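## Task

From three rods, each of a distinct colour and none of them turquoise, lay out one straight end-to-end train whose total length equals the turquoise rod. Colour gives length in cm: blue 1, magenta 2, grey 3, orange 4, lime 5, purple 6, red 7, green 8, pink 9, turquoise 10. Every rod in the train rests flat on the table surface itself (not on another rod), neighbouring ends meet, and the line has no step or kink. No second train may be formed.

## Robot and tools

ROBOT. Two six-joint UR7e-type arms, left_arm and right_arm, each ending in a two-finger parallel gripper (50 mm widest gap). Base roots in the scene frame: left_arm at (-0.029, +0.402, 0) m, right_arm at (+0.005, -0.319, 0) m. Each arm has a wrist camera: cam_left_wrist and cam_right_wrist, both 896x504.

FRAMES. Scene frame: origin at table-top height, halfway between the nominal bases; +x points out over the table, +z up, +y toward left_arm. Reported positions (m), quaternions (wxyz) and velocities use this frame. Gripper frame: fingers point along its +z, they open and close along its x; a camera block juts about 10 cm toward its -y. end_effector_position is the point midway between the pads; fingertips extend 17.5 mm past it. Reported positions can be off by a few cm.

THE 18-NUMBER ROW. Used by execute_actions and move. Order: left dx, dy, dz, rx, ry, rz, left gripper position, force_limit, speed, then the same nine for the right arm. All in [-1, 1], always 18 even if one arm is idle. The six pose numbers are an OFFSET, not a pose: measured from that arm's Hand target at the start of the action or move, along the Hand target's own (tool) axes. Scale: 1.0 = 0.6 m for dx/dy/dz and 180 degrees for rx/ry/rz; rx, ry, rz form one rotation vector. All six at 0 means re-command the current Hand target. Repeating an offset in a new call moves further. The three gripper numbers are absolute settings: position +1 fully open, about -0.65 pads touching, -1 to grip (closes until stopped); force_limit -1 about 20 N, 0 about 102 N, +1 about 185 N per pad; speed -1 20 mm/s, 0 85 mm/s, +1 150 mm/s. Sending 0 there is a real command, so to keep a gripper unchanged resend its previous three values. A new force_limit/speed only takes effect with a position change of at least 0.01.

TOOLS.
execute_actions(actions, cameras): actions is a list of actions; each action is up to 15 rows, one per 1/30 s step, the last row held if fewer. Every row in one action counts from that action's starting Hand target. Empty list returns images and full state.
move(target, speed, blend, stop_force, zero, blocking, cameras): target is one row or a list of up to 15 rows, all offsets from the same starting Hand targets. speed in m/s, 0.002 to 3.6, default 0.25 (turns up to twice that in rad/s); one number or one per target. blend in m, corner rounding per target, 0 = stop at each. stop_force in N, 3 to 120, shared by both arms: an arm's path ends when its wrist sensor feels that much push; not with blocking=false, unreliable when the gripper rotates. zero (bool, only with stop_force) re-zeros the sensor first (default true). blocking=false returns after about 0.5 s while motion continues. Max 10 s per move.
wait(seconds 0 to 10, cameras). stop(cameras): brakes a running move. zoom_image(camera, region [x0, y0, x1, y1] in pixels, at most 504 by 504) on the latest image of cam_left_wrist or cam_right_wrist. zero_wrist_force(arm: left_arm or right_arm). read_manual(section "licences"). finished_scene(scene: the current scene number) ends the scene irreversibly; the goal must hold without the robot.

RESULTS. Each arm shows end_effector_position, quaternion, velocities, Hand target (last commanded pose after clipping; next offsets count from it), joint data ("within noise" when still), Wrist force and torque in the end effector's own axes, and a peak force line. Gripper: object_status 0 moving, 1 stopped while opening, 2 stopped while closing (holding something), 3 at requested position or pads met (usually nothing held); opening in mm is roughly (250 - position_measured) x 0.202. A move adds a "move:" line: done, off_target, moving, held or fault, and limits=paced (pose clipped) or limits=held (steps withheld). MOTOR HOT warns at 70 C; 85 C brakes the arm for 30-60 s.

BEHAVIOUR. Commanded orientation is clipped to 32 degrees from the measured one each step. A gripper may settle short of its Hand target; send the remainder as an offset. Moves do not avoid obstacles or the other arm; a clearance check may hold commands that bring the arms close.

AVOID. Net force near 150 N on an arm or joint torque at its limit (wrist joints 26.6 N m, others 142 N m) causes a 10 s fault stop; stiff arms fault even slightly past firm contact, so approach surfaces slowly with stop_force. Do not let arms or fingers collide or grip each other. Do not drop rods, release moving rods, slam or hit things, or let anything leave the table. Do not route a gripper close to its own base. Confirm grips with object_status 2; loose rods may be nudged by outside pushes, so recheck before finishing.

Each tool is called after "Emit:" by a JSON object that holds its "op" and its "data".

## Session

Emit:
{"op": "execute_actions", "data": {"actions": []}}

Scene clock: 0.00 s.
left_arm: end_effector_position=(+0.6763, +0.2325, +0.3830) position_measured=3 object_status=3 end_effector_quat_wxyz=(-0.032, +0.058, +0.996, +0.065) | right_arm: end_effector_position=(+0.8170, -0.7132, +0.3665) position_measured=3 object_status=3 end_effector_quat_wxyz=(+0.572, +0.448, +0.672, -0.143)
Joint positions: left_arm=[-0.464 -0.836 0.381 -1.007 -1.476 -1.914] | right_arm=[3.021 -2.237 -1.279 -0.025 0.896 -0.97]
Joint velocities: within noise
Joint torques (N m): no reading
Motor temperatures (°C): left_arm=[21 32 40 40 42 45] | right_arm=[33 29 32 36 44 26]
Wrist force (N): no reading
Wrist torque (N m): no reading
Wrist force, peak (N): no reading
Hand target: left_arm +0.6763, +0.2325, +0.3830; -0.032, +0.058, +0.996, +0.065 | right_arm +0.8170, -0.7132, +0.3665; +0.572, +0.448, +0.672, -0.143
Tool commands: left_gripper/position=+1.0 left_gripper/force_limit=+1.0 left_gripper/speed=+1.0 right_gripper/position=+1.0 right_gripper/force_limit=+1.0 right_gripper/speed=+1.0

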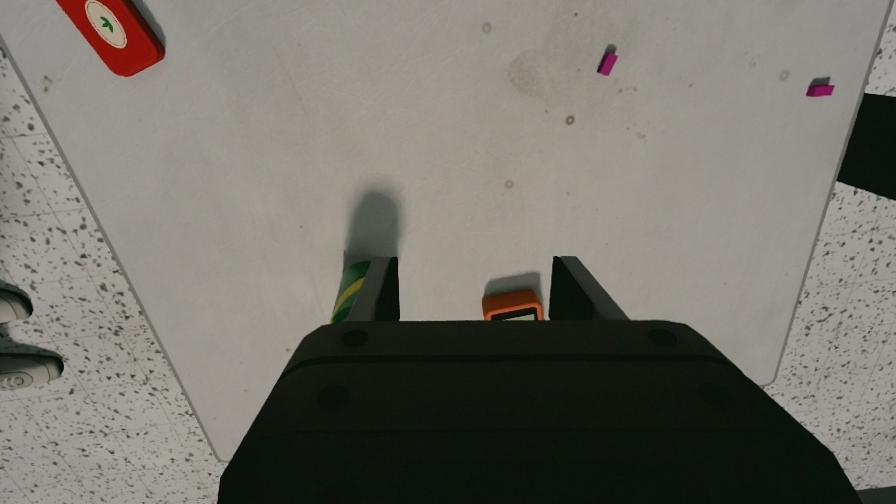

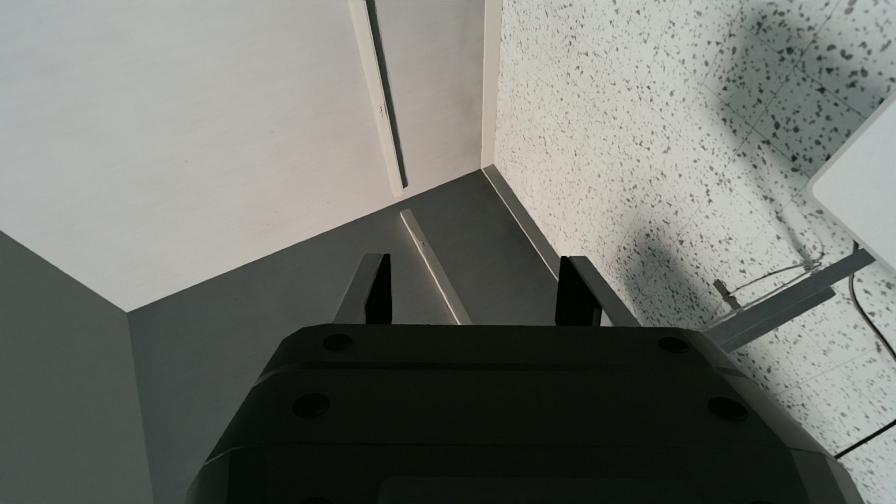

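Emit:
{"op": "move", "data": {"target": [[0.198,-0.218,-0.211,0.0414,-0.0204,-0.0369,1,1,1,0,0,0,0,0,0,1,1,1]], "speed": 0.25, "cameras": ["all"]}}

Scene clock: 3.63 s.
left_arm: end_effector_position=(+0.5499, +0.1002, +0.5003) position_measured=3 object_status=3 end_effector_quat_wxyz=(+0.000, +0.000, +1.000, +0.000) | right_arm: end_effector_position=(+0.8170, -0.7132, +0.3665) position_measured=3 object_status=3 end_effector_quat_wxyz=(+0.572, +0.448, +0.672, -0.143)
Joint positions: left_arm=[-0.695 -1.005 0.354 -0.92 -1.571 -2.256] | right_arm=[3.021 -2.237 -1.279 -0.025 0.896 -0.97]
Joint torques (N m): left_arm=[-6.35 -33.75 -35.05 -1.49 -1.95 -1.15] | right_arm=[-0.67 48.46 26.85 2.99 -0.52 -0.4]
Wrist force (N): left_arm=[0.1 0.1 0.6] | right_arm=[0.1 -0.1 0.1]
Wrist torque (N m): left_arm=[0.01 0.00 0.02] | right_arm=[-0.02 -0.01 0.00]
Wrist force, peak (N): left_arm=[1.5 -1.7 -0.4] | right_arm=[-0.1 -0.3 0.4]
Hand target: left_arm +0.5499, +0.1002, +0.5003; +0.000, +0.000, +1.000, +0.000 | right_arm +0.8170, -0.7132, +0.3665; +0.572, +0.448, +0.672, -0.143
Off the commanded pose: left_arm 0.000 m, 0 deg | right_arm 0.000 m, 0 deg.
move: done
camera_calibration:
cam_left_wrist: T_world_to_cam=[[-0.999967, 0.00551565, -0.00593624, 0.562253], [0.00326714, 0.944833, 0.327536, -0.244674], [0.00741533, 0.327506, -0.94482, 0.564459], [0, 0, 0, 1]] pos_world=[0.558849, 0.0432115, 0.616789]

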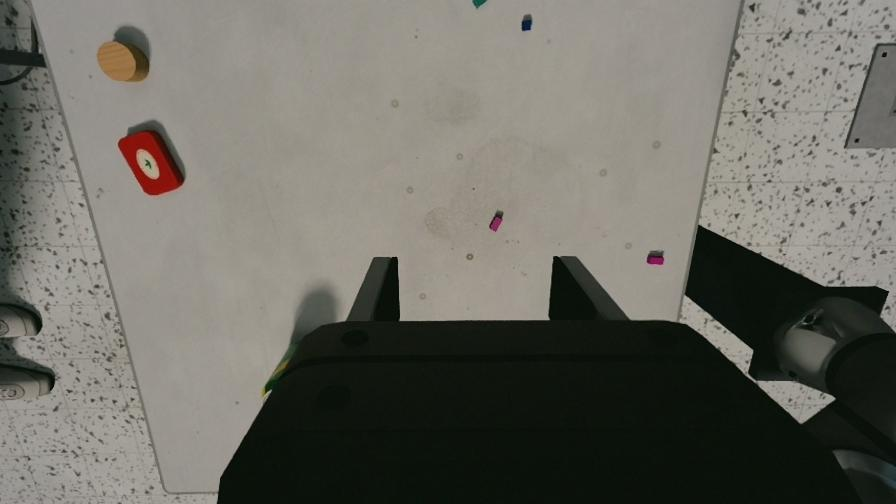

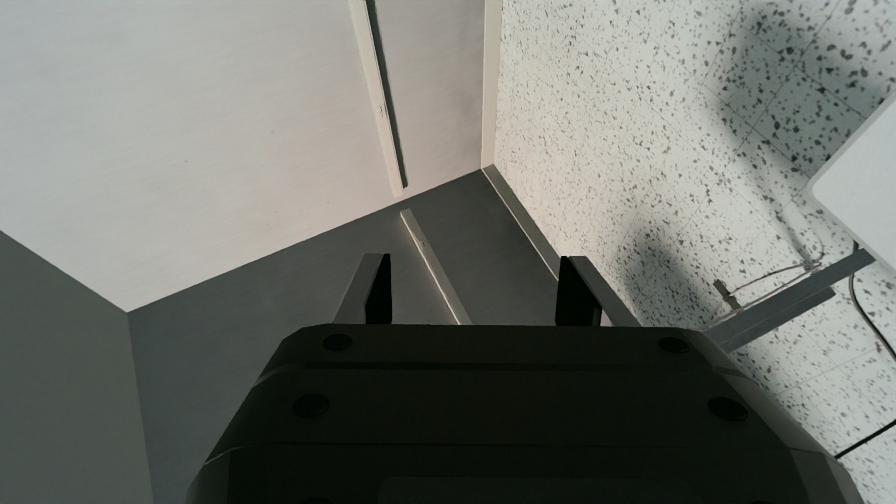

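Emit:
{"op": "move", "data": {"target": [[0,0,0,0,0,0,1,1,1,0.1412,-0.0572,-0.7685,-0.1025,0.4101,-0.3212,1,1,1]], "speed": 0.3, "cameras": ["all"]}}

Scene clock: 7.83 s.
left_arm: end_effector_position=(+0.5499, +0.1002, +0.5003) position_measured=3 object_status=3 end_effector_quat_wxyz=(+0.000, +0.000, +1.000, +0.000) | right_arm: end_effector_position=(+0.5002, -0.3700, +0.4195) position_measured=3 object_status=3 end_effector_quat_wxyz=(+0.000, +0.000, +1.000, +0.000)
Joint positions: left_arm=[-0.695 -1.005 0.353 -0.92 -1.571 -2.256] | right_arm=[3.309 -1.567 -1.341 -1.804 1.57 -1.4]
Joint torques (N m): left_arm=[-5.37 -33.63 -34.03 -1.64 -1.89 -1.18] | right_arm=[6.39 15.95 41.37 1.34 1.32 -3.1]
Wrist force (N): left_arm=[0.0 -0.1 0.6] | right_arm=[-0.3 0.1 -0.3]
Wrist torque (N m): left_arm=[-0.01 0.01 0.02] | right_arm=[0.11 -0.39 0.31]
Wrist force, peak (N): left_arm=[-0.2 0.0 0.8] | right_arm=[0.2 -0.2 1.3]
Hand target: left_arm +0.5499, +0.1002, +0.5003; +0.000, +0.000, +1.000, +0.000 | right_arm +0.5002, -0.3700, +0.4195; +0.000, +0.000, +1.000, +0.000
Off the commanded pose: left_arm 0.000 m, 0 deg | right_arm 0.000 m, 0 deg.
move: done
camera_calibration:
cam_left_wrist: T_world_to_cam=[[-0.999967, 0.00551565, -0.00593624, 0.562154], [0.00326714, 0.944833, 0.327536, -0.24458], [0.00741533, 0.327506, -0.94482, 0.564492], [0, 0, 0, 1]] pos_world=[0.558749, 0.0431115, 0.616789]
cam_right_wrist: T_world_to_cam=[[-0.999903, -0.0074824, 0.0117703, 0.501179], [-0.00332225, 0.9474, 0.320034, 0.237728], [-0.0135458, 0.319964, -0.947333, 0.65433], [0, 0, 0, 1]] pos_world=[0.510783, -0.430836, 0.537888]

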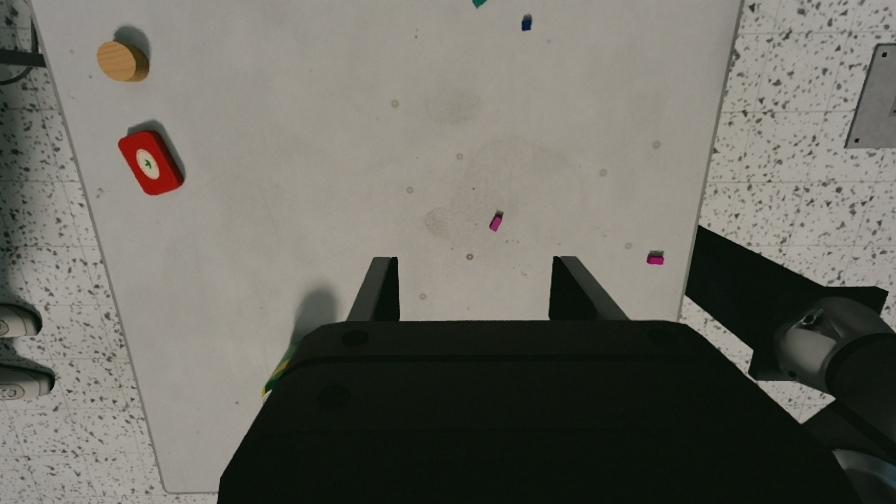

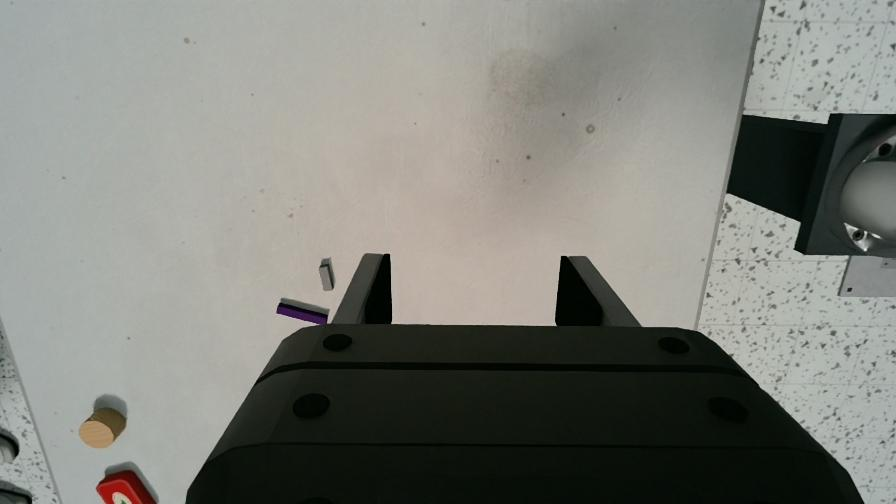

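Emit:
{"op": "move", "data": {"target": [[0,0.333,0,0,0,0,1,1,1,0,0.4167,0,0,0,0,1,1,1]], "speed": 0.3, "cameras": ["all"]}}

Scene clock: 9.87 s.
left_arm: end_effector_position=(+0.5500, +0.2999, +0.5002) position_measured=3 object_status=3 end_effector_quat_wxyz=(+0.000, +0.000, +1.000, +0.000) | right_arm: end_effector_position=(+0.5003, -0.1201, +0.4193) position_measured=3 object_status=3 end_effector_quat_wxyz=(+0.000, +0.000, +1.000, +0.000)
Joint positions: left_arm=[-0.412 -1.257 0.743 -1.058 -1.571 -1.973] | right_arm=[3.775 -1.656 -1.248 -1.808 1.57 -0.935]
Joint torques (N m): left_arm=[7.25 -43.74 -13.71 -4.49 -1.9 1.22] | right_arm=[6.09 19.7 41.29 1.23 -1.27 2.51]
Wrist force (N): left_arm=[0.0 -0.2 0.2] | right_arm=[-0.6 0.4 -0.1]
Wrist torque (N m): left_arm=[-0.04 0.03 -0.05] | right_arm=[0.13 -0.36 0.21]
Wrist force, peak (N): left_arm=[0.4 -2.7 0.7] | right_arm=[-0.4 3.0 -0.2]
Hand target: left_arm +0.5500, +0.3000, +0.5002; +0.000, +0.000, +1.000, +0.000 | right_arm +0.5003, -0.1200, +0.4193; +0.000, +0.000, +1.000, +0.000
Off the commanded pose: left_arm 0.000 m, 0 deg | right_arm 0.000 m, 0 deg.
move: done
camera_calibration:
cam_left_wrist: T_world_to_cam=[[-0.999968, 0.00548329, -0.00584168, 0.561201], [0.00326685, 0.944802, 0.327625, -0.433372], [0.0073157, 0.327596, -0.94479, 0.498976], [0, 0, 0, 1]] pos_world=[0.558949, 0.242911, 0.61669]
cam_right_wrist: T_world_to_cam=[[-0.9999, -0.00755033, 0.0119583, 0.503037], [-0.00332468, 0.947359, 0.320156, 0.000966186], [-0.0137461, 0.320084, -0.947289, 0.574283], [0, 0, 0, 1]] pos_world=[0.510884, -0.180936, 0.537687]

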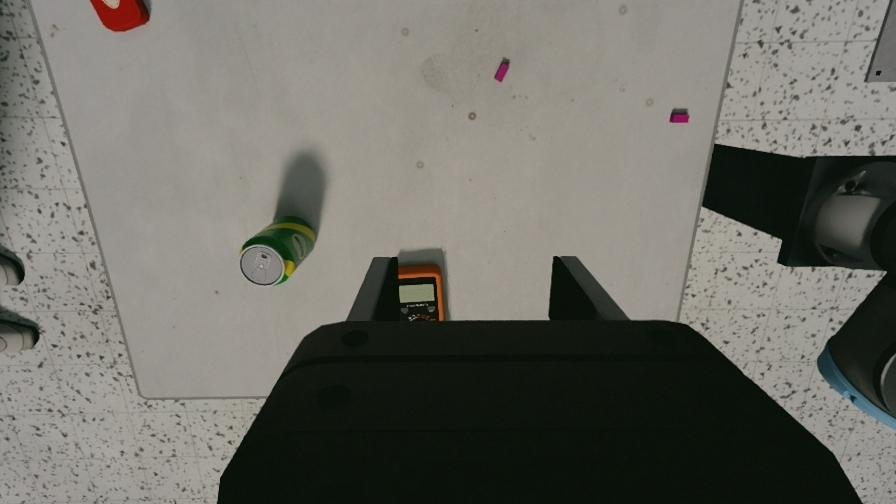

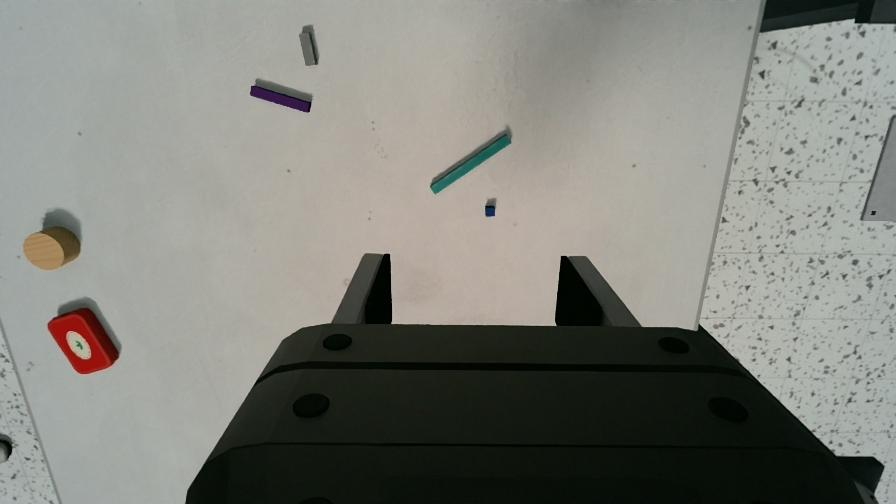

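Emit:
{"op": "zoom_image", "data": {"camera": "cam_right_wrist", "region": [230, 10, 530, 230]}}

Scaled by 1.680.

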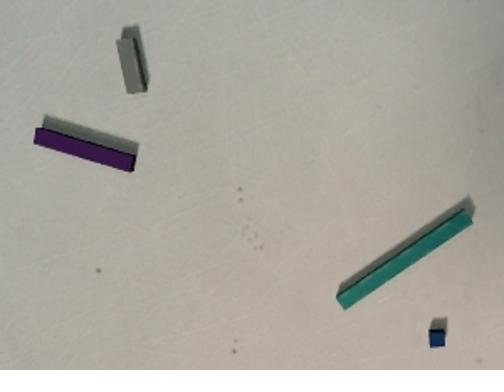

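Emit:
{"op": "move", "data": {"target": [[0,0,0,0,0,0,1,1,1,-0.2475,-0.1675,0.4488,0,0,-0.0494,1,1,1]], "speed": 0.3, "cameras": ["cam_right_wrist"]}}

Scene clock: 14.10 s.
left_arm: end_effector_position=(+0.5500, +0.3000, +0.5002) position_measured=3 object_status=3 end_effector_quat_wxyz=(+0.000, +0.000, +1.000, +0.000) | right_arm: end_effector_position=(+0.6489, -0.2207, +0.1502) position_measured=3 object_status=3 end_effector_quat_wxyz=(+0.000, -0.077, +0.997, +0.000)
Joint positions: left_arm=[-0.412 -1.257 0.743 -1.058 -1.571 -1.973] | right_arm=[3.498 -1.988 -1.524 -1.201 1.57 -1.367]
Joint torques (N m): left_arm=[8.38 -44.99 -13.81 -4.46 -2.1 1.47] | right_arm=[-7.32 33.23 39.24 5.2 1.19 -3.12]
Wrist force (N): left_arm=[0.1 -0.4 0.5] | right_arm=[-0.6 0.2 -0.5]
Wrist torque (N m): left_arm=[-0.07 0.01 -0.04] | right_arm=[0.13 -0.35 0.32]
Wrist force, peak (N): left_arm=[-0.1 -0.5 0.7] | right_arm=[-1.4 -1.2 1.9]
Hand target: left_arm +0.5500, +0.3000, +0.5002; +0.000, +0.000, +1.000, +0.000 | right_arm +0.6490, -0.2208, +0.1502; +0.000, -0.077, +0.997, +0.000
Off the commanded pose: left_arm 0.000 m, 0 deg | right_arm 0.000 m, 0 deg.
move: done
camera_calibration:
cam_right_wrist: T_world_to_cam=[[-0.986708, -0.16205, 0.0120868, 0.611441], [-0.149726, 0.935528, 0.319954, 0.275424], [-0.0631562, 0.313892, -0.947356, 0.384439], [0, 0, 0, 1]] pos_world=[0.668832, -0.279255, 0.268687]
Images, in order (width x height): cam_right_wrist 896x504.

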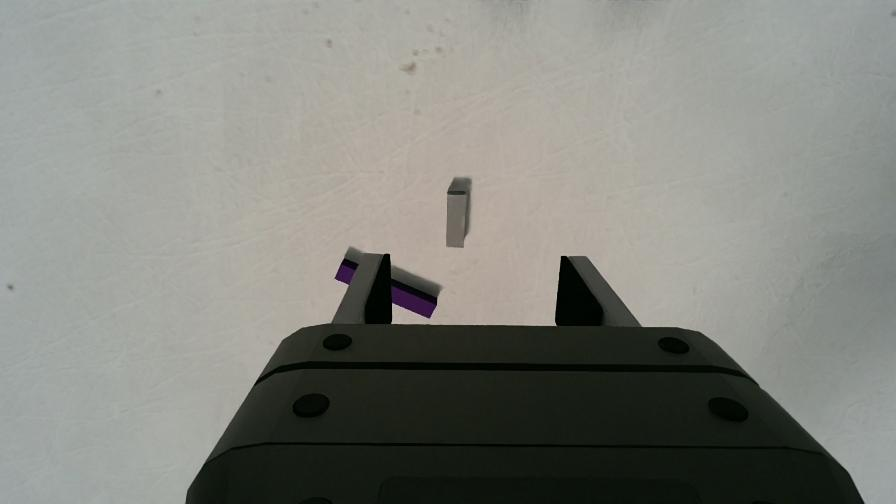

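Emit:
{"op": "move", "data": {"target": [[0,0,0,0,0,0,1,1,1,-0.0047,0.0104,0.15,0,0,0,1,1,1]], "speed": 0.2, "cameras": ["cam_right_wrist"]}}

Scene clock: 15.50 s.
left_arm: end_effector_position=(+0.5500, +0.3000, +0.5002) position_measured=3 object_status=3 end_effector_quat_wxyz=(+0.000, +0.000, +1.000, +0.000) | right_arm: end_effector_position=(+0.6509, -0.2142, +0.0602) position_measured=3 object_status=3 end_effector_quat_wxyz=(+0.000, -0.077, +0.997, +0.000)
Joint positions: left_arm=[-0.412 -1.257 0.743 -1.058 -1.571 -1.973] | right_arm=[3.506 -2.09 -1.623 -0.999 1.57 -1.358]
Joint torques (N m): left_arm=[7.85 -44.36 -13.39 -4.5 -1.94 1.24] | right_arm=[5.55 34.31 12.92 5.03 -0.98 2.53]
Wrist force (N): left_arm=[0.2 -0.2 0.4] | right_arm=[-1.0 0.0 -0.6]
Wrist torque (N m): left_arm=[-0.04 -0.01 -0.05] | right_arm=[0.11 -0.32 0.25]
Wrist force, peak (N): left_arm=[0.0 -0.4 0.5] | right_arm=[-0.7 0.2 -2.4]
Hand target: left_arm +0.5500, +0.3000, +0.5002; +0.000, +0.000, +1.000, +0.000 | right_arm +0.6509, -0.2142, +0.0602; +0.000, -0.077, +0.997, +0.000
Off the commanded pose: left_arm 0.000 m, 0 deg | right_arm 0.000 m, 0 deg.
move: done
camera_calibration:
cam_right_wrist: T_world_to_cam=[[-0.986709, -0.162046, 0.0120715, 0.615462], [-0.14972, 0.935498, 0.320042, 0.298396], [-0.0631544, 0.313981, -0.947326, 0.297275], [0, 0, 0, 1]] pos_world=[0.670732, -0.272755, 0.178687]
Images, in order (width x height): cam_right_wrist 896x504.

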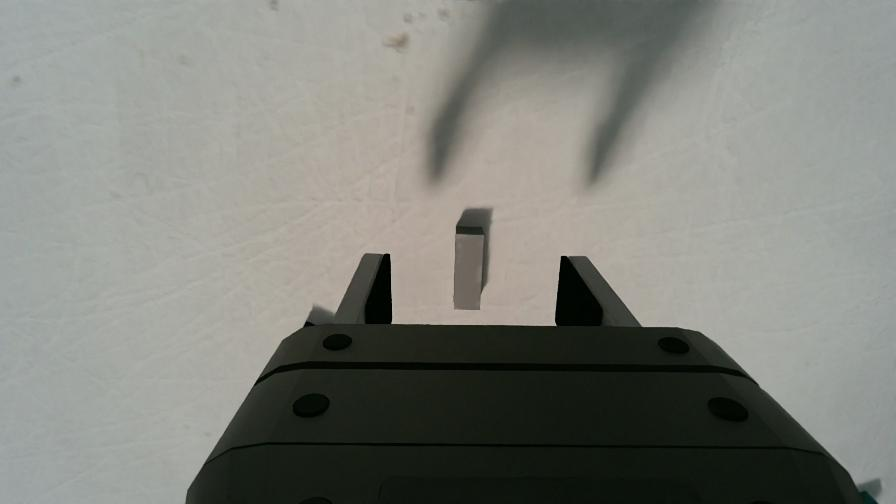

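Emit:
{"op": "move", "data": {"target": [[0,0,0,0,0,0,1,1,1,0,0.0083,0.085,0,0,0,1,1,1]], "speed": 0.02, "stop_force": 5, "cameras": ["cam_right_wrist"]}}

Scene clock: 19.50 s.
left_arm: end_effector_position=(+0.5500, +0.3000, +0.5002) position_measured=3 object_status=3 end_effector_quat_wxyz=(+0.000, +0.000, +1.000, +0.000) | right_arm: end_effector_position=(+0.6503, -0.2102, +0.0183) position_measured=3 object_status=3 end_effector_quat_wxyz=(+0.000, -0.077, +0.997, +0.000)
Joint positions: left_arm=[-0.412 -1.257 0.743 -1.058 -1.571 -1.973] | right_arm=[3.512 -2.148 -1.657 -0.907 1.57 -1.352]
Joint torques (N m): left_arm=[7.99 -43.38 -13.53 -4.35 -2.02 1.17] | right_arm=[-6.29 47.78 35.41 2.1 -0.7 -3]
Wrist force (N): left_arm=[0.2 -0.3 0.2] | right_arm=[-1.1 -0.7 -2.3]
Wrist torque (N m): left_arm=[-0.05 -0.01 -0.05] | right_arm=[-0.05 -0.52 0.23]
Wrist force, peak (N): left_arm=[0.2 -0.5 0.6] | right_arm=[7.2 -3.3 -36.9]
Hand target: left_arm +0.5500, +0.3000, +0.5002; +0.000, +0.000, +1.000, +0.000 | right_arm +0.6503, -0.2102, +0.0183; +0.000, -0.077, +0.997, +0.000 (not the last commanded pose)
Off the commanded pose: left_arm 0.000 m, 0 deg | right_arm 0.009 m, 0 deg.
move: contact (right_arm)
camera_calibration:
cam_right_wrist: T_world_to_cam=[[-0.986708, -0.16205, 0.0120868, 0.616037], [-0.149726, 0.935528, 0.319954, 0.307936], [-0.0631562, 0.313892, -0.947356, 0.256143], [0, 0, 0, 1]] pos_world=[0.670132, -0.268655, 0.136687]
Images, in order (width x height): cam_right_wrist 896x504.

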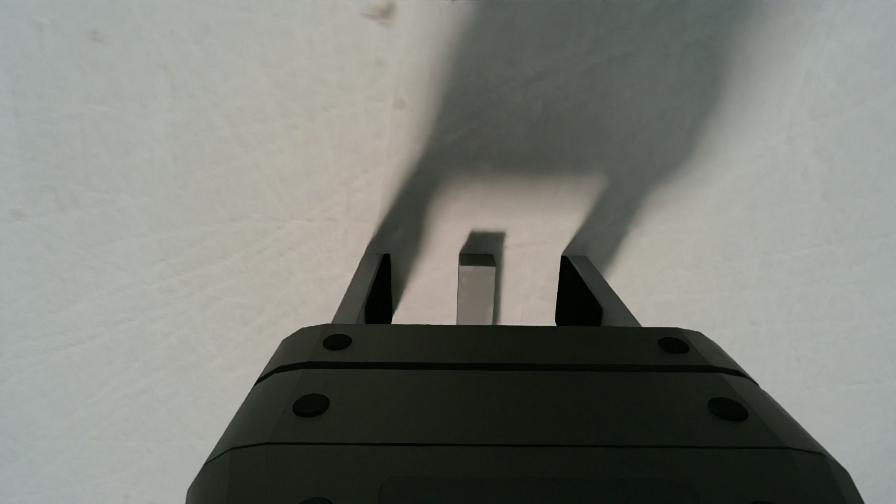

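Emit:
{"op": "move", "data": {"target": [[0,0,0,0,0,0,1,1,1,0,0,-0.0042,0,0,0,1,-0.9,-0.5],[0,0,0,0,0,0,1,1,1,0,0,-0.0042,0,0,0,-1,-0.9,-0.5],[0,0,0,0,0,0,1,1,1,0,0,-0.1,0,0,0,-1,-0.9,-0.5]], "speed": [0.02,0.02,0.1], "cameras": ["cam_right_wrist"]}}

Scene clock: 22.63 s.
left_arm: end_effector_position=(+0.5500, +0.3000, +0.5002) position_measured=3 object_status=3 end_effector_quat_wxyz=(+0.000, +0.000, +1.000, +0.000) | right_arm: end_effector_position=(+0.6502, -0.2102, +0.0782) position_measured=203 object_status=2 end_effector_quat_wxyz=(+0.000, -0.077, +0.997, +0.000)
Joint positions: left_arm=[-0.412 -1.257 0.743 -1.058 -1.571 -1.973] | right_arm=[3.513 -2.068 -1.605 -1.039 1.57 -1.352]
Joint torques (N m): left_arm=[7.28 -44.7 -12.98 -4.48 -1.9 1.06] | right_arm=[4.63 48.53 38.3 1.36 -0.27 1.23]
Wrist force (N): left_arm=[0.0 -0.4 0.5] | right_arm=[-0.6 -0.7 -0.6]
Wrist torque (N m): left_arm=[-0.08 0.02 -0.05] | right_arm=[0.02 -0.38 0.24]
Wrist force, peak (N): left_arm=[0.0 -0.5 0.6] | right_arm=[-1.1 0.0 -3.7]
Hand target: left_arm +0.5500, +0.3000, +0.5002; +0.000, +0.000, +1.000, +0.000 | right_arm +0.6502, -0.2102, +0.0783; +0.000, -0.077, +0.997, +0.000
Off the commanded pose: left_arm 0.000 m, 0 deg | right_arm 0.000 m, 0 deg.
move: done
camera_calibration:
cam_right_wrist: T_world_to_cam=[[-0.986694, -0.162142, 0.0120538, 0.615285], [-0.149823, 0.935512, 0.319954, 0.288831], [-0.0631545, 0.313891, -0.947356, 0.312888], [0, 0, 0, 1]] pos_world=[0.670132, -0.268654, 0.196587]
Images, in order (width x height): cam_right_wrist 896x504.

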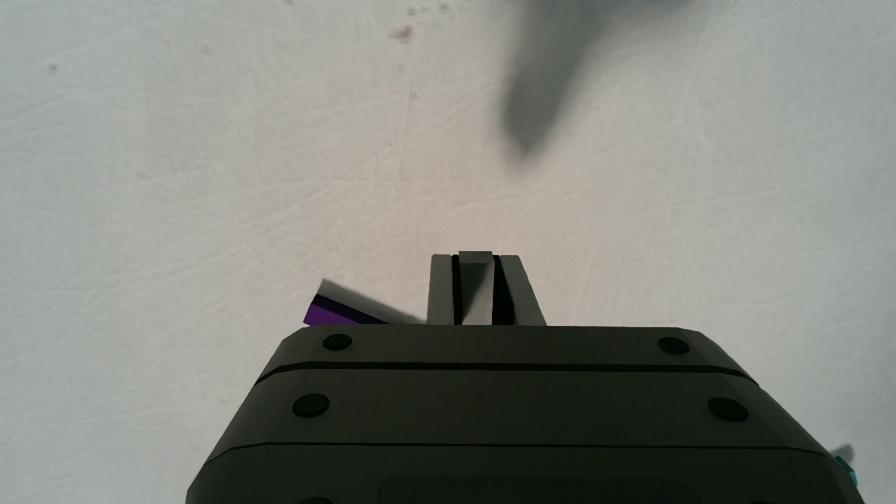

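Emit:
{"op": "move", "data": {"target": [[0,0,0,0,0,0,1,1,1,0.033,0.1152,0.0472,0,0,-0.3667,-1,-0.9,-0.5]], "speed": 0.2, "cameras": ["cam_right_wrist"]}}

Scene clock: 26.63 s.
left_arm: end_effector_position=(+0.5500, +0.3000, +0.5002) position_measured=3 object_status=3 end_effector_quat_wxyz=(+0.000, +0.000, +1.000, +0.000) | right_arm: end_effector_position=(+0.6200, -0.1450, +0.0499) position_measured=203 object_status=2 end_effector_quat_wxyz=(+0.000, -0.608, +0.794, -0.001)
Joint positions: left_arm=[-0.412 -1.257 0.743 -1.058 -1.571 -1.973] | right_arm=[3.626 -2.074 -1.682 -0.957 1.57 -2.39]
Joint torques (N m): left_arm=[8.04 -43.45 -13.7 -4.4 -1.99 1.08] | right_arm=[6.33 33.46 12.09 5.22 1.14 -3.02]
Wrist force (N): left_arm=[-0.3 -0.3 0.3] | right_arm=[-0.7 -0.3 -0.4]
Wrist torque (N m): left_arm=[-0.05 0.07 -0.05] | right_arm=[0.05 -0.32 0.31]
Wrist force, peak (N): left_arm=[0.2 -0.5 0.6] | right_arm=[-0.8 -0.6 -0.8]
Hand target: left_arm +0.5500, +0.3000, +0.5002; +0.000, +0.000, +1.000, +0.000 | right_arm +0.6200, -0.1450, +0.0499; +0.000, -0.608, +0.794, -0.001
Off the commanded pose: left_arm 0.000 m, 0 deg | right_arm 0.000 m, 0 deg.
move: done
camera_calibration:
cam_right_wrist: T_world_to_cam=[[-0.253346, -0.967285, 0.0132384, 0.0249535], [-0.915408, 0.244139, 0.320037, 0.606824], [-0.312799, 0.0689616, -0.947313, 0.383001], [0, 0, 0, 1]] pos_world=[0.681615, -0.150425, 0.168285]
Images, in order (width x height): cam_right_wrist 896x504.

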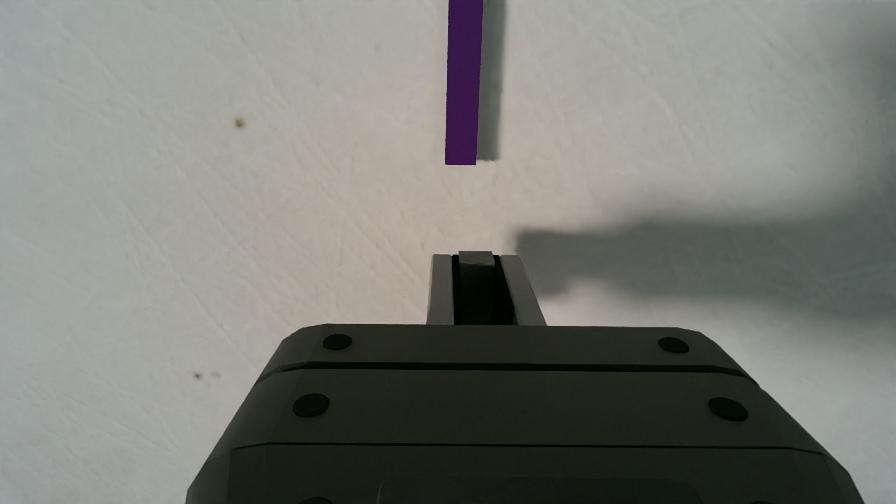

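Emit:
{"op": "move", "data": {"target": [[0,0,0,0,0,0,1,1,1,-0.0063,-0.03,0,0,0,0,-1,-0.9,-0.5],[0,0,0,0,0,0,1,1,1,-0.0063,-0.03,0.047,0,0,0,-1,-0.9,-0.5]], "speed": [0.1,0.03], "cameras": ["cam_right_wrist"], "stop_force": 8}}

Scene clock: 29.80 s.
left_arm: end_effector_position=(+0.5500, +0.3000, +0.5002) position_measured=3 object_status=3 end_effector_quat_wxyz=(+0.000, +0.000, +1.000, +0.000) | right_arm: end_effector_position=(+0.6384, -0.1460, +0.0217) position_measured=203 object_status=2 end_effector_quat_wxyz=(+0.000, -0.608, +0.794, -0.001)
Joint positions: left_arm=[-0.412 -1.257 0.743 -1.058 -1.571 -1.973] | right_arm=[3.611 -2.147 -1.647 -0.918 1.57 -2.405]
Joint torques (N m): left_arm=[7.71 -44.13 -14.18 -4.43 -1.86 1.17] | right_arm=[-7.33 35.47 10.98 5.13 0.91 -2.96]
Wrist force (N): left_arm=[0.2 -0.3 0.3] | right_arm=[-0.4 -0.3 -0.1]
Wrist torque (N m): left_arm=[-0.07 0.00 -0.05] | right_arm=[0.02 -0.40 0.32]
Wrist force, peak (N): left_arm=[0.1 -0.5 0.6] | right_arm=[-0.8 1.1 0.3]
Hand target: left_arm +0.5500, +0.3000, +0.5002; +0.000, +0.000, +1.000, +0.000 | right_arm +0.6384, -0.1460, +0.0217; +0.000, -0.608, +0.794, -0.001
Off the commanded pose: left_arm 0.000 m, 0 deg | right_arm 0.000 m, 0 deg.
move: done
camera_calibration:
cam_right_wrist: T_world_to_cam=[[-0.253227, -0.967316, 0.0132971, 0.0288028], [-0.915441, 0.244046, 0.320014, 0.632881], [-0.3128, 0.0688635, -0.947319, 0.362073], [0, 0, 0, 1]] pos_world=[0.699915, -0.151524, 0.140085]
Images, in order (width x height): cam_right_wrist 896x504.

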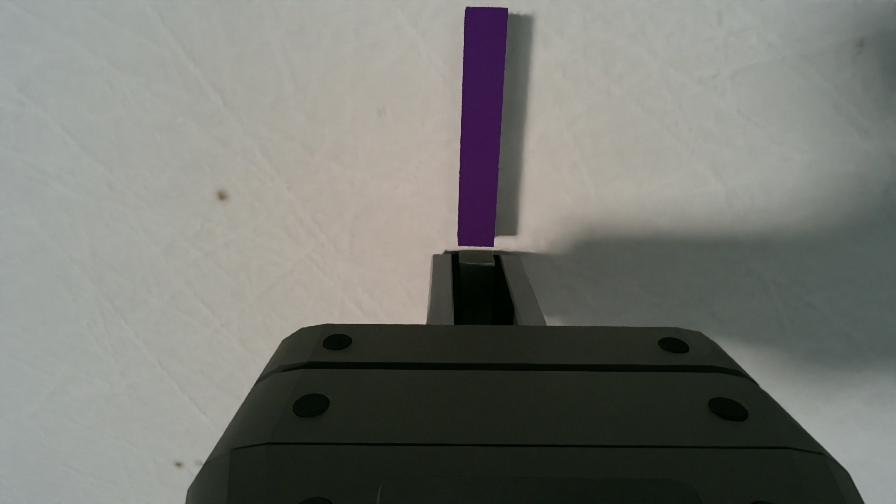

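Emit:
{"op": "move", "data": {"target": [[0,0,0,0,0,0,1,1,1,0,0,0.0013,0,0,0,-1,-0.9,-0.5],[0,0,0,0,0,0,1,1,1,0,-0.0133,0.0013,0,0,0,-1,-0.9,-0.5]], "speed": [0.02,0.02], "cameras": ["cam_right_wrist"], "stop_force": 8}}

Scene clock: 31.50 s.
left_arm: end_effector_position=(+0.5500, +0.3000, +0.5002) position_measured=3 object_status=3 end_effector_quat_wxyz=(+0.000, +0.000, +1.000, +0.000) | right_arm: end_effector_position=(+0.6461, -0.1481, +0.0209) position_measured=203 object_status=2 end_effector_quat_wxyz=(+0.000, -0.608, +0.794, -0.001)
Joint positions: left_arm=[-0.412 -1.257 0.743 -1.058 -1.571 -1.973] | right_arm=[3.603 -2.161 -1.624 -0.926 1.57 -2.414]
Joint torques (N m): left_arm=[7.41 -42.91 -14.08 -4.6 -1.97 0.99] | right_arm=[-7.38 36.39 36.72 1.34 0.41 -3.11]
Wrist force (N): left_arm=[-0.1 -0.1 0.4] | right_arm=[-0.5 -0.2 -0.2]
Wrist torque (N m): left_arm=[-0.04 0.04 -0.05] | right_arm=[0.02 -0.37 0.31]
Wrist force, peak (N): left_arm=[0.3 -0.6 0.6] | right_arm=[-0.5 -0.7 -0.3]
Hand target: left_arm +0.5500, +0.3000, +0.5002; +0.000, +0.000, +1.000, +0.000 | right_arm +0.6461, -0.1481, +0.0209; +0.000, -0.608, +0.794, -0.001
Off the commanded pose: left_arm 0.000 m, 0 deg | right_arm 0.000 m, 0 deg.
move: done
camera_calibration:
cam_right_wrist: T_world_to_cam=[[-0.253227, -0.967316, 0.0132971, 0.028732], [-0.915441, 0.244046, 0.320014, 0.640698], [-0.3128, 0.0688635, -0.947319, 0.363869], [0, 0, 0, 1]] pos_world=[0.707615, -0.153624, 0.139285]
Images, in order (width x height): cam_right_wrist 896x504.

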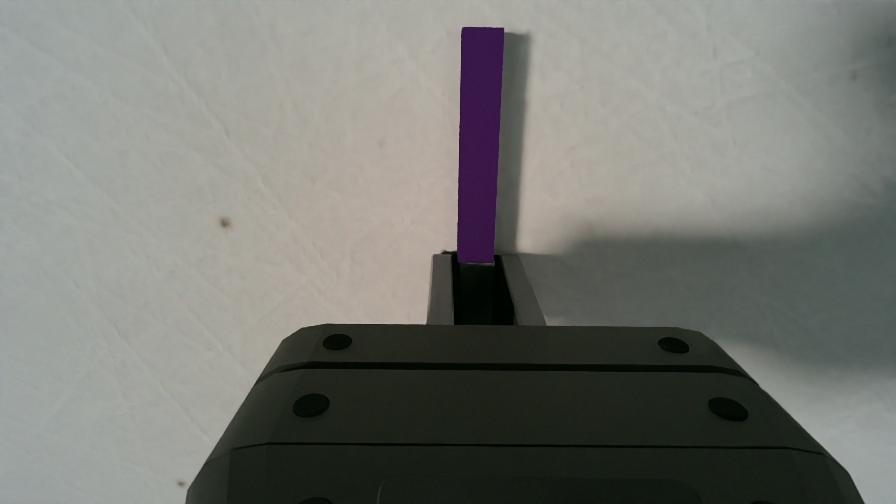

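Emit:
{"op": "move", "data": {"target": [[0,0,0,0,0,0,1,1,1,0,0,0,0,0,0,0.1,-0.9,-0.5],[0,0,0,0,0,0,1,1,1,0,-0.0193,0,0,0,0,0.1,-0.9,-0.5],[0,0,0,0,0,0,1,1,1,0,-0.0193,0,0,0,0,-1,-0.9,-0.5],[0,0,0,0,0,0,1,1,1,0,-0.0193,0,0,0,0,0.1,-0.9,-0.5],[0,0,0,0,0,0,1,1,1,0,-0.0193,-0.05,0,0,0,0.1,-0.9,-0.5]], "speed": [0.02,0.03,0.02,0.02,0.1], "cameras": ["cam_right_wrist"]}}

Scene clock: 35.27 s.
left_arm: end_effector_position=(+0.5500, +0.3000, +0.5002) position_measured=3 object_status=3 end_effector_quat_wxyz=(+0.000, +0.000, +1.000, +0.000) | right_arm: end_effector_position=(+0.6573, -0.1512, +0.0508) position_measured=138 object_status=3 end_effector_quat_wxyz=(+0.000, -0.608, +0.794, -0.001)
Joint positions: left_arm=[-0.412 -1.257 0.743 -1.058 -1.571 -1.973] | right_arm=[3.591 -2.141 -1.566 -1.005 1.57 -2.425]
Joint torques (N m): left_arm=[8.02 -43.7 -12.88 -4.5 -1.79 1.05] | right_arm=[-0.49 51.23 38.12 1.24 0.43 -1.28]
Wrist force (N): left_arm=[-0.1 -0.3 0.7] | right_arm=[-0.7 -0.2 -0.1]
Wrist torque (N m): left_arm=[-0.05 0.04 -0.05] | right_arm=[0.06 -0.33 0.31]
Wrist force, peak (N): left_arm=[0.2 -0.5 0.6] | right_arm=[-0.7 -0.4 -0.8]
Hand target: left_arm +0.5500, +0.3000, +0.5002; +0.000, +0.000, +1.000, +0.000 | right_arm +0.6573, -0.1511, +0.0509; +0.000, -0.608, +0.794, -0.001
Off the commanded pose: left_arm 0.000 m, 0 deg | right_arm 0.000 m, 0 deg.
move: done
camera_calibration:
cam_right_wrist: T_world_to_cam=[[-0.253227, -0.967316, 0.0132971, 0.0282686], [-0.915441, 0.244046, 0.320014, 0.642115], [-0.3128, 0.0688635, -0.947319, 0.395903], [0, 0, 0, 1]] pos_world=[0.718815, -0.156624, 0.169185]
Images, in order (width x height): cam_right_wrist 896x504.

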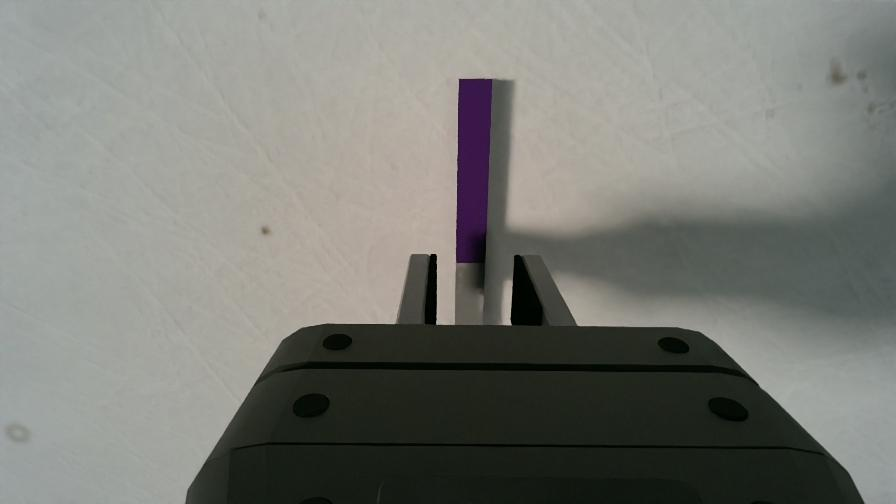

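Emit:
{"op": "zoom_image", "data": {"camera": "cam_right_wrist", "region": [400, 60, 560, 330]}}

Scaled by 1.867.

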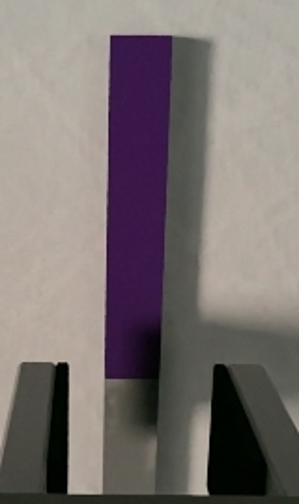

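Emit:
{"op": "move", "data": {"target": [[0,0,0,0,0,0,1,1,1,-0.085,0.3755,-0.1167,0,0,-0.084,1,1,1]], "speed": 0.25, "cameras": ["cam_right_wrist"]}}

Scene clock: 37.27 s.
left_arm: end_effector_position=(+0.5500, +0.3000, +0.5002) position_measured=3 object_status=3 end_effector_quat_wxyz=(+0.000, +0.000, +1.000, +0.000) | right_arm: end_effector_position=(+0.4531, -0.0430, +0.1207) position_measured=3 object_status=3 end_effector_quat_wxyz=(+0.000, +0.707, -0.707, +0.001)
Joint positions: left_arm=[-0.412 -1.257 0.743 -1.058 -1.571 -1.973] | right_arm=[3.948 -1.744 -1.937 -1.032 1.57 -2.332]
Joint torques (N m): left_arm=[7.54 -43.37 -13.44 -4.31 -1.92 1] | right_arm=[6.07 34.74 13.52 1.46 -1.38 2.33]
Wrist force (N): left_arm=[0.0 -0.3 0.5] | right_arm=[-0.3 -0.5 -0.3]
Wrist torque (N m): left_arm=[-0.06 0.02 -0.05] | right_arm=[0.01 -0.40 0.24]
Wrist force, peak (N): left_arm=[0.0 -0.5 0.7] | right_arm=[0.1 -2.3 0.7]
Hand target: left_arm +0.5500, +0.3000, +0.5002; +0.000, +0.000, +1.000, +0.000 | right_arm +0.4531, -0.0430, +0.1207; +0.000, +0.707, -0.707, +0.001
Off the commanded pose: left_arm 0.000 m, 0 deg | right_arm 0.000 m, 0 deg.
move: done
camera_calibration:
cam_right_wrist: T_world_to_cam=[[0.00777077, -0.999879, 0.0134712, -0.039423], [-0.947329, -0.00304772, 0.320248, 0.410328], [-0.320169, -0.0152502, -0.947238, 0.390462], [0, 0, 0, 1]] pos_world=[0.514036, -0.0322131, 0.238984]
Images, in order (width x height): cam_right_wrist 896x504.

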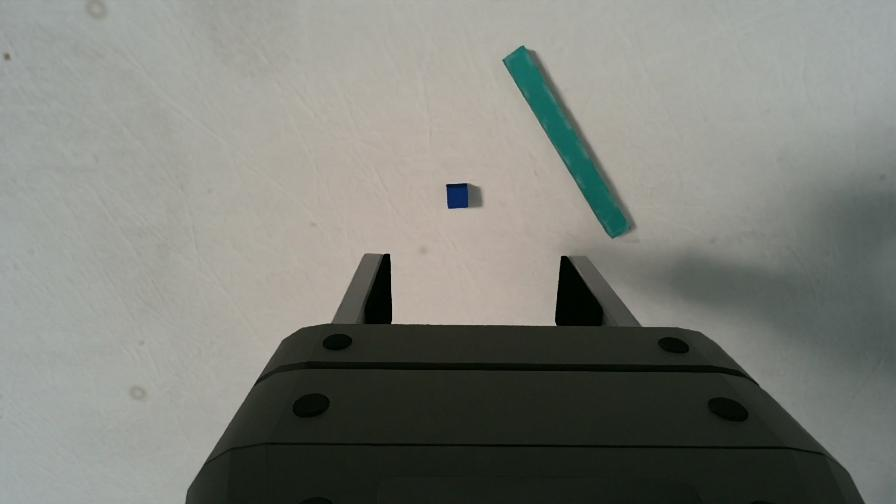

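Emit:
{"op": "move", "data": {"target": [[0,0,0,0,0,0,1,1,1,-0.0025,-0.0122,0.1412,0,0,0,0.3,1,1]], "speed": 0.15}}

Emit:
{"op": "move", "data": {"target": [[0,0,0,0,0,0,1,1,1,0,0,0.04,0,0,0,0.3,1,1]], "speed": 0.012, "stop_force": 4, "cameras": ["cam_right_wrist"]}}

Scene clock: 38.80 s.
left_arm: end_effector_position=(+0.5500, +0.3000, +0.5002) position_measured=3 object_status=3 end_effector_quat_wxyz=(+0.000, +0.000, +1.000, +0.000) | right_arm: end_effector_position=(+0.4604, -0.0416, +0.0361) position_measured=107 object_status=3 end_effector_quat_wxyz=(+0.000, +0.707, -0.707, +0.001)
Joint positions: left_arm=[-0.412 -1.257 0.743 -1.058 -1.571 -1.973] | right_arm=[3.94 -1.89 -2.014 -0.808 1.57 -2.34]
Joint torques (N m): left_arm=[7.31 -43.52 -13.72 -4.44 -1.93 0.89] | right_arm=[-7.17 25.35 9.41 5.13 -0.9 -3.03]
Wrist force (N): left_arm=[0.1 -0.3 0.3] | right_arm=[-0.6 -0.6 -0.5]
Wrist torque (N m): left_arm=[-0.06 0.02 -0.05] | right_arm=[-0.03 -0.38 0.32]
Wrist force, peak (N): left_arm=[0.0 -0.7 0.8] | right_arm=[-0.4 -0.5 -2.1]
Hand target: left_arm +0.5500, +0.3000, +0.5002; +0.000, +0.000, +1.000, +0.000 | right_arm +0.4604, -0.0416, +0.0360; +0.000, +0.707, -0.707, +0.001
Off the commanded pose: left_arm 0.000 m, 0 deg | right_arm 0.000 m, 0 deg.
move: done

Scene clock: 41.63 s.
left_arm: end_effector_position=(+0.5500, +0.3000, +0.5002) position_measured=3 object_status=3 end_effector_quat_wxyz=(+0.000, +0.000, +1.000, +0.000) | right_arm: end_effector_position=(+0.4605, -0.0416, +0.0181) position_measured=107 object_status=3 end_effector_quat_wxyz=(+0.000, +0.707, -0.707, +0.001)
Joint positions: left_arm=[-0.412 -1.257 0.743 -1.058 -1.571 -1.973] | right_arm=[3.94 -1.923 -2.029 -0.76 1.57 -2.341]
Joint torques (N m): left_arm=[7.71 -43.36 -13.6 -4.25 -1.88 0.97] | right_arm=[-4.77 39.49 34.29 2.45 -0.09 -2.38]
Wrist force (N): left_arm=[0.1 -0.6 0.4] | right_arm=[-0.3 -0.6 -0.1]
Wrist torque (N m): left_arm=[-0.09 0.00 -0.05] | right_arm=[-0.04 -0.42 0.31]
Wrist force, peak (N): left_arm=[0.2 -0.4 0.7] | right_arm=[1.4 5.2 -25.2]
Hand target: left_arm +0.5500, +0.3000, +0.5002; +0.000, +0.000, +1.000, +0.000 | right_arm +0.4605, -0.0416, +0.0181; +0.000, +0.707, -0.707, +0.001 (not the last commanded pose)
Off the commanded pose: left_arm 0.000 m, 0 deg | right_arm 0.006 m, 0 deg.
move: contact (right_arm)
camera_calibration:
cam_right_wrist: T_world_to_cam=[[0.00789965, -0.999877, 0.0135315, -0.0367741], [-0.947328, -0.00315049, 0.320249, 0.45007], [-0.320167, -0.0153486, -0.947237, 0.295725], [0, 0, 0, 1]] pos_world=[0.521336, -0.0308127, 0.136484]
Images, in order (width x height): cam_right_wrist 896x504.

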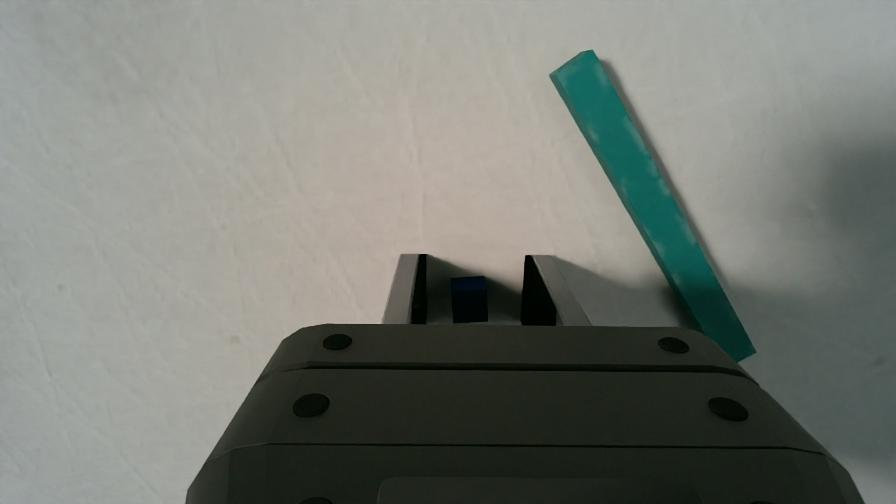

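Emit:
{"op": "move", "data": {"target": [[0,0,0,0,0,0,1,1,1,-0.0032,0.015,-0.0042,0,0,0,0.3,-0.9,-0.5],[0,0,0,0,0,0,1,1,1,-0.0032,0.015,-0.0042,0,0,0,-1,-0.9,-0.5],[0,0,0,0,0,0,1,1,1,-0.0032,0.015,-0.07,0,0,0,-1,-0.9,-0.5],[0,0,0,0,0,0,1,1,1,0.1547,-0.225,-0.05,0,0,0.084,-1,-0.9,-0.5]], "speed": [0.03,0.03,0.1,0.2], "blend": [0,0,0.02,0], "cameras": ["cam_right_wrist"]}}

Scene clock: 45.70 s.
left_arm: end_effector_position=(+0.5500, +0.3000, +0.5002) position_measured=3 object_status=3 end_effector_quat_wxyz=(+0.000, +0.000, +1.000, +0.000) | right_arm: end_effector_position=(+0.5953, -0.1344, +0.0483) position_measured=204 object_status=2 end_effector_quat_wxyz=(+0.000, -0.608, +0.794, -0.001)
Joint positions: left_arm=[-0.412 -1.257 0.743 -1.058 -1.571 -1.973] | right_arm=[3.661 -2.035 -1.749 -0.928 1.57 -2.356]
Joint torques (N m): left_arm=[7.1 -43.8 -12.79 -4.15 -1.9 0.88] | right_arm=[-7.88 31.13 36.13 1.34 1.17 -3.02]
Wrist force (N): left_arm=[0.0 -0.4 0.5] | right_arm=[-0.4 -0.5 -0.5]
Wrist torque (N m): left_arm=[-0.07 0.02 -0.05] | right_arm=[0.00 -0.38 0.30]
Wrist force, peak (N): left_arm=[0.1 -0.6 0.6] | right_arm=[0.1 -2.2 -0.4]
Hand target: left_arm +0.5500, +0.3000, +0.5002; +0.000, +0.000, +1.000, +0.000 | right_arm +0.5954, -0.1344, +0.0483; +0.000, -0.608, +0.794, -0.001
Off the commanded pose: left_arm 0.000 m, 0 deg | right_arm 0.000 m, 0 deg.
move: done; blend cut to 0.0197 m at target 3
camera_calibration:
cam_right_wrist: T_world_to_cam=[[-0.253139, -0.967339, 0.0132647, 0.0288223], [-0.915466, 0.243952, 0.320015, 0.582152], [-0.312799, 0.0688648, -0.94732, 0.373015], [0, 0, 0, 1]] pos_world=[0.656915, -0.139824, 0.166685]
Images, in order (width x height): cam_right_wrist 896x504.

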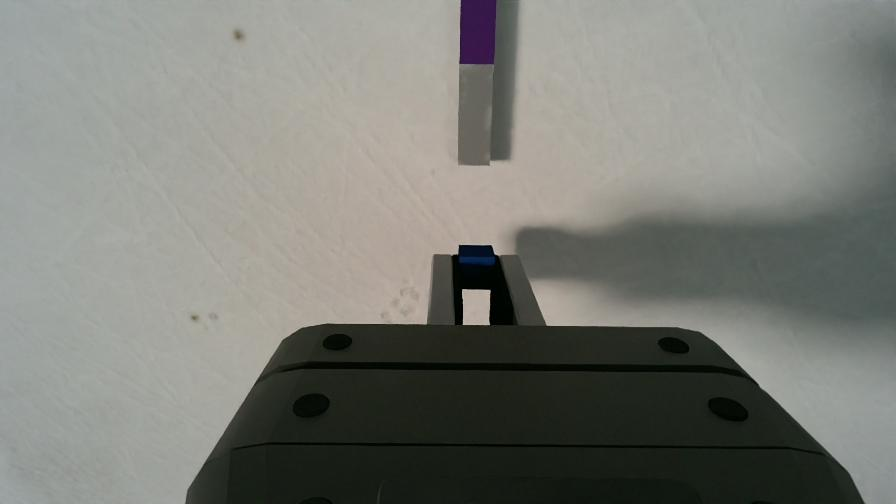

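Emit:
{"op": "move", "data": {"target": [[0,0,0,0,0,0,1,1,1,0.001,-0.0242,0,0,0,0,-1,-0.9,-0.5],[0,0,0,0,0,0,1,1,1,0.001,-0.0242,0.0458,0,0,0,-1,-0.9,-0.5],[0,0,0,0,0,0,1,1,1,0.001,-0.0417,0.0458,0,0,0,-1,-0.9,-0.5]], "speed": [0.1,0.03,0.015], "stop_force": 8, "cameras": ["cam_right_wrist"]}}

Scene clock: 48.70 s.
left_arm: end_effector_position=(+0.5500, +0.3000, +0.5002) position_measured=3 object_status=3 end_effector_quat_wxyz=(+0.000, +0.000, +1.000, +0.000) | right_arm: end_effector_position=(+0.6194, -0.1416, +0.0208) position_measured=204 object_status=2 end_effector_quat_wxyz=(+0.000, -0.608, +0.794, -0.001)
Joint positions: left_arm=[-0.412 -1.257 0.743 -1.058 -1.571 -1.973] | right_arm=[3.631 -2.116 -1.704 -0.892 1.57 -2.385]
Joint torques (N m): left_arm=[6.87 -43.8 -13.99 -4.27 -1.71 0.9] | right_arm=[-8.56 32.5 35.94 1.57 0.25 -3.12]
Wrist force (N): left_arm=[0.1 0.0 0.1] | right_arm=[-0.9 3.0 -4.2]
Wrist torque (N m): left_arm=[-0.02 0.01 -0.05] | right_arm=[0.02 -0.36 0.32]
Wrist force, peak (N): left_arm=[0.1 -0.4 0.7] | right_arm=[-0.8 3.1 -4.3]
Hand target: left_arm +0.5500, +0.3000, +0.5002; +0.000, +0.000, +1.000, +0.000 | right_arm +0.6194, -0.1416, +0.0208; +0.000, -0.608, +0.794, -0.001
Off the commanded pose: left_arm 0.000 m, 0 deg | right_arm 0.000 m, 0 deg.
move: done
camera_calibration:
cam_right_wrist: T_world_to_cam=[[-0.253227, -0.967316, 0.0132971, 0.0283564], [-0.915441, 0.244046, 0.320014, 0.614677], [-0.3128, 0.0688635, -0.947319, 0.354968], [0, 0, 0, 1]] pos_world=[0.680915, -0.147024, 0.139185]
Images, in order (width x height): cam_right_wrist 896x504.

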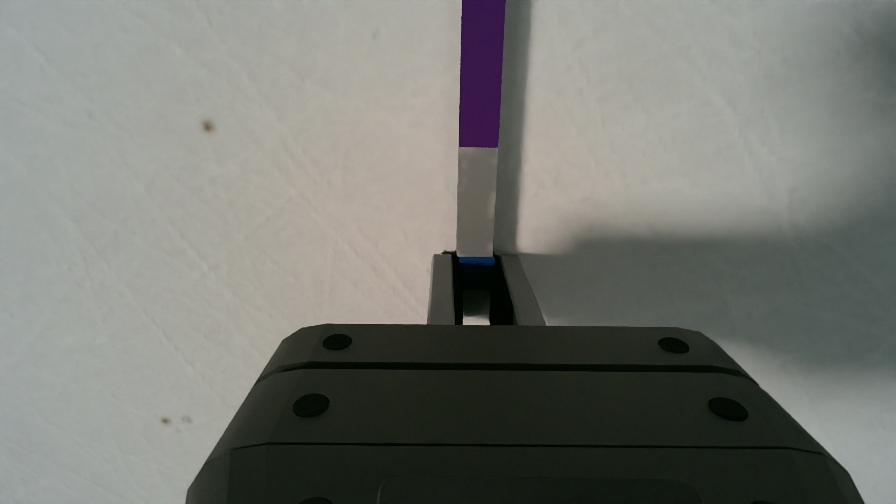

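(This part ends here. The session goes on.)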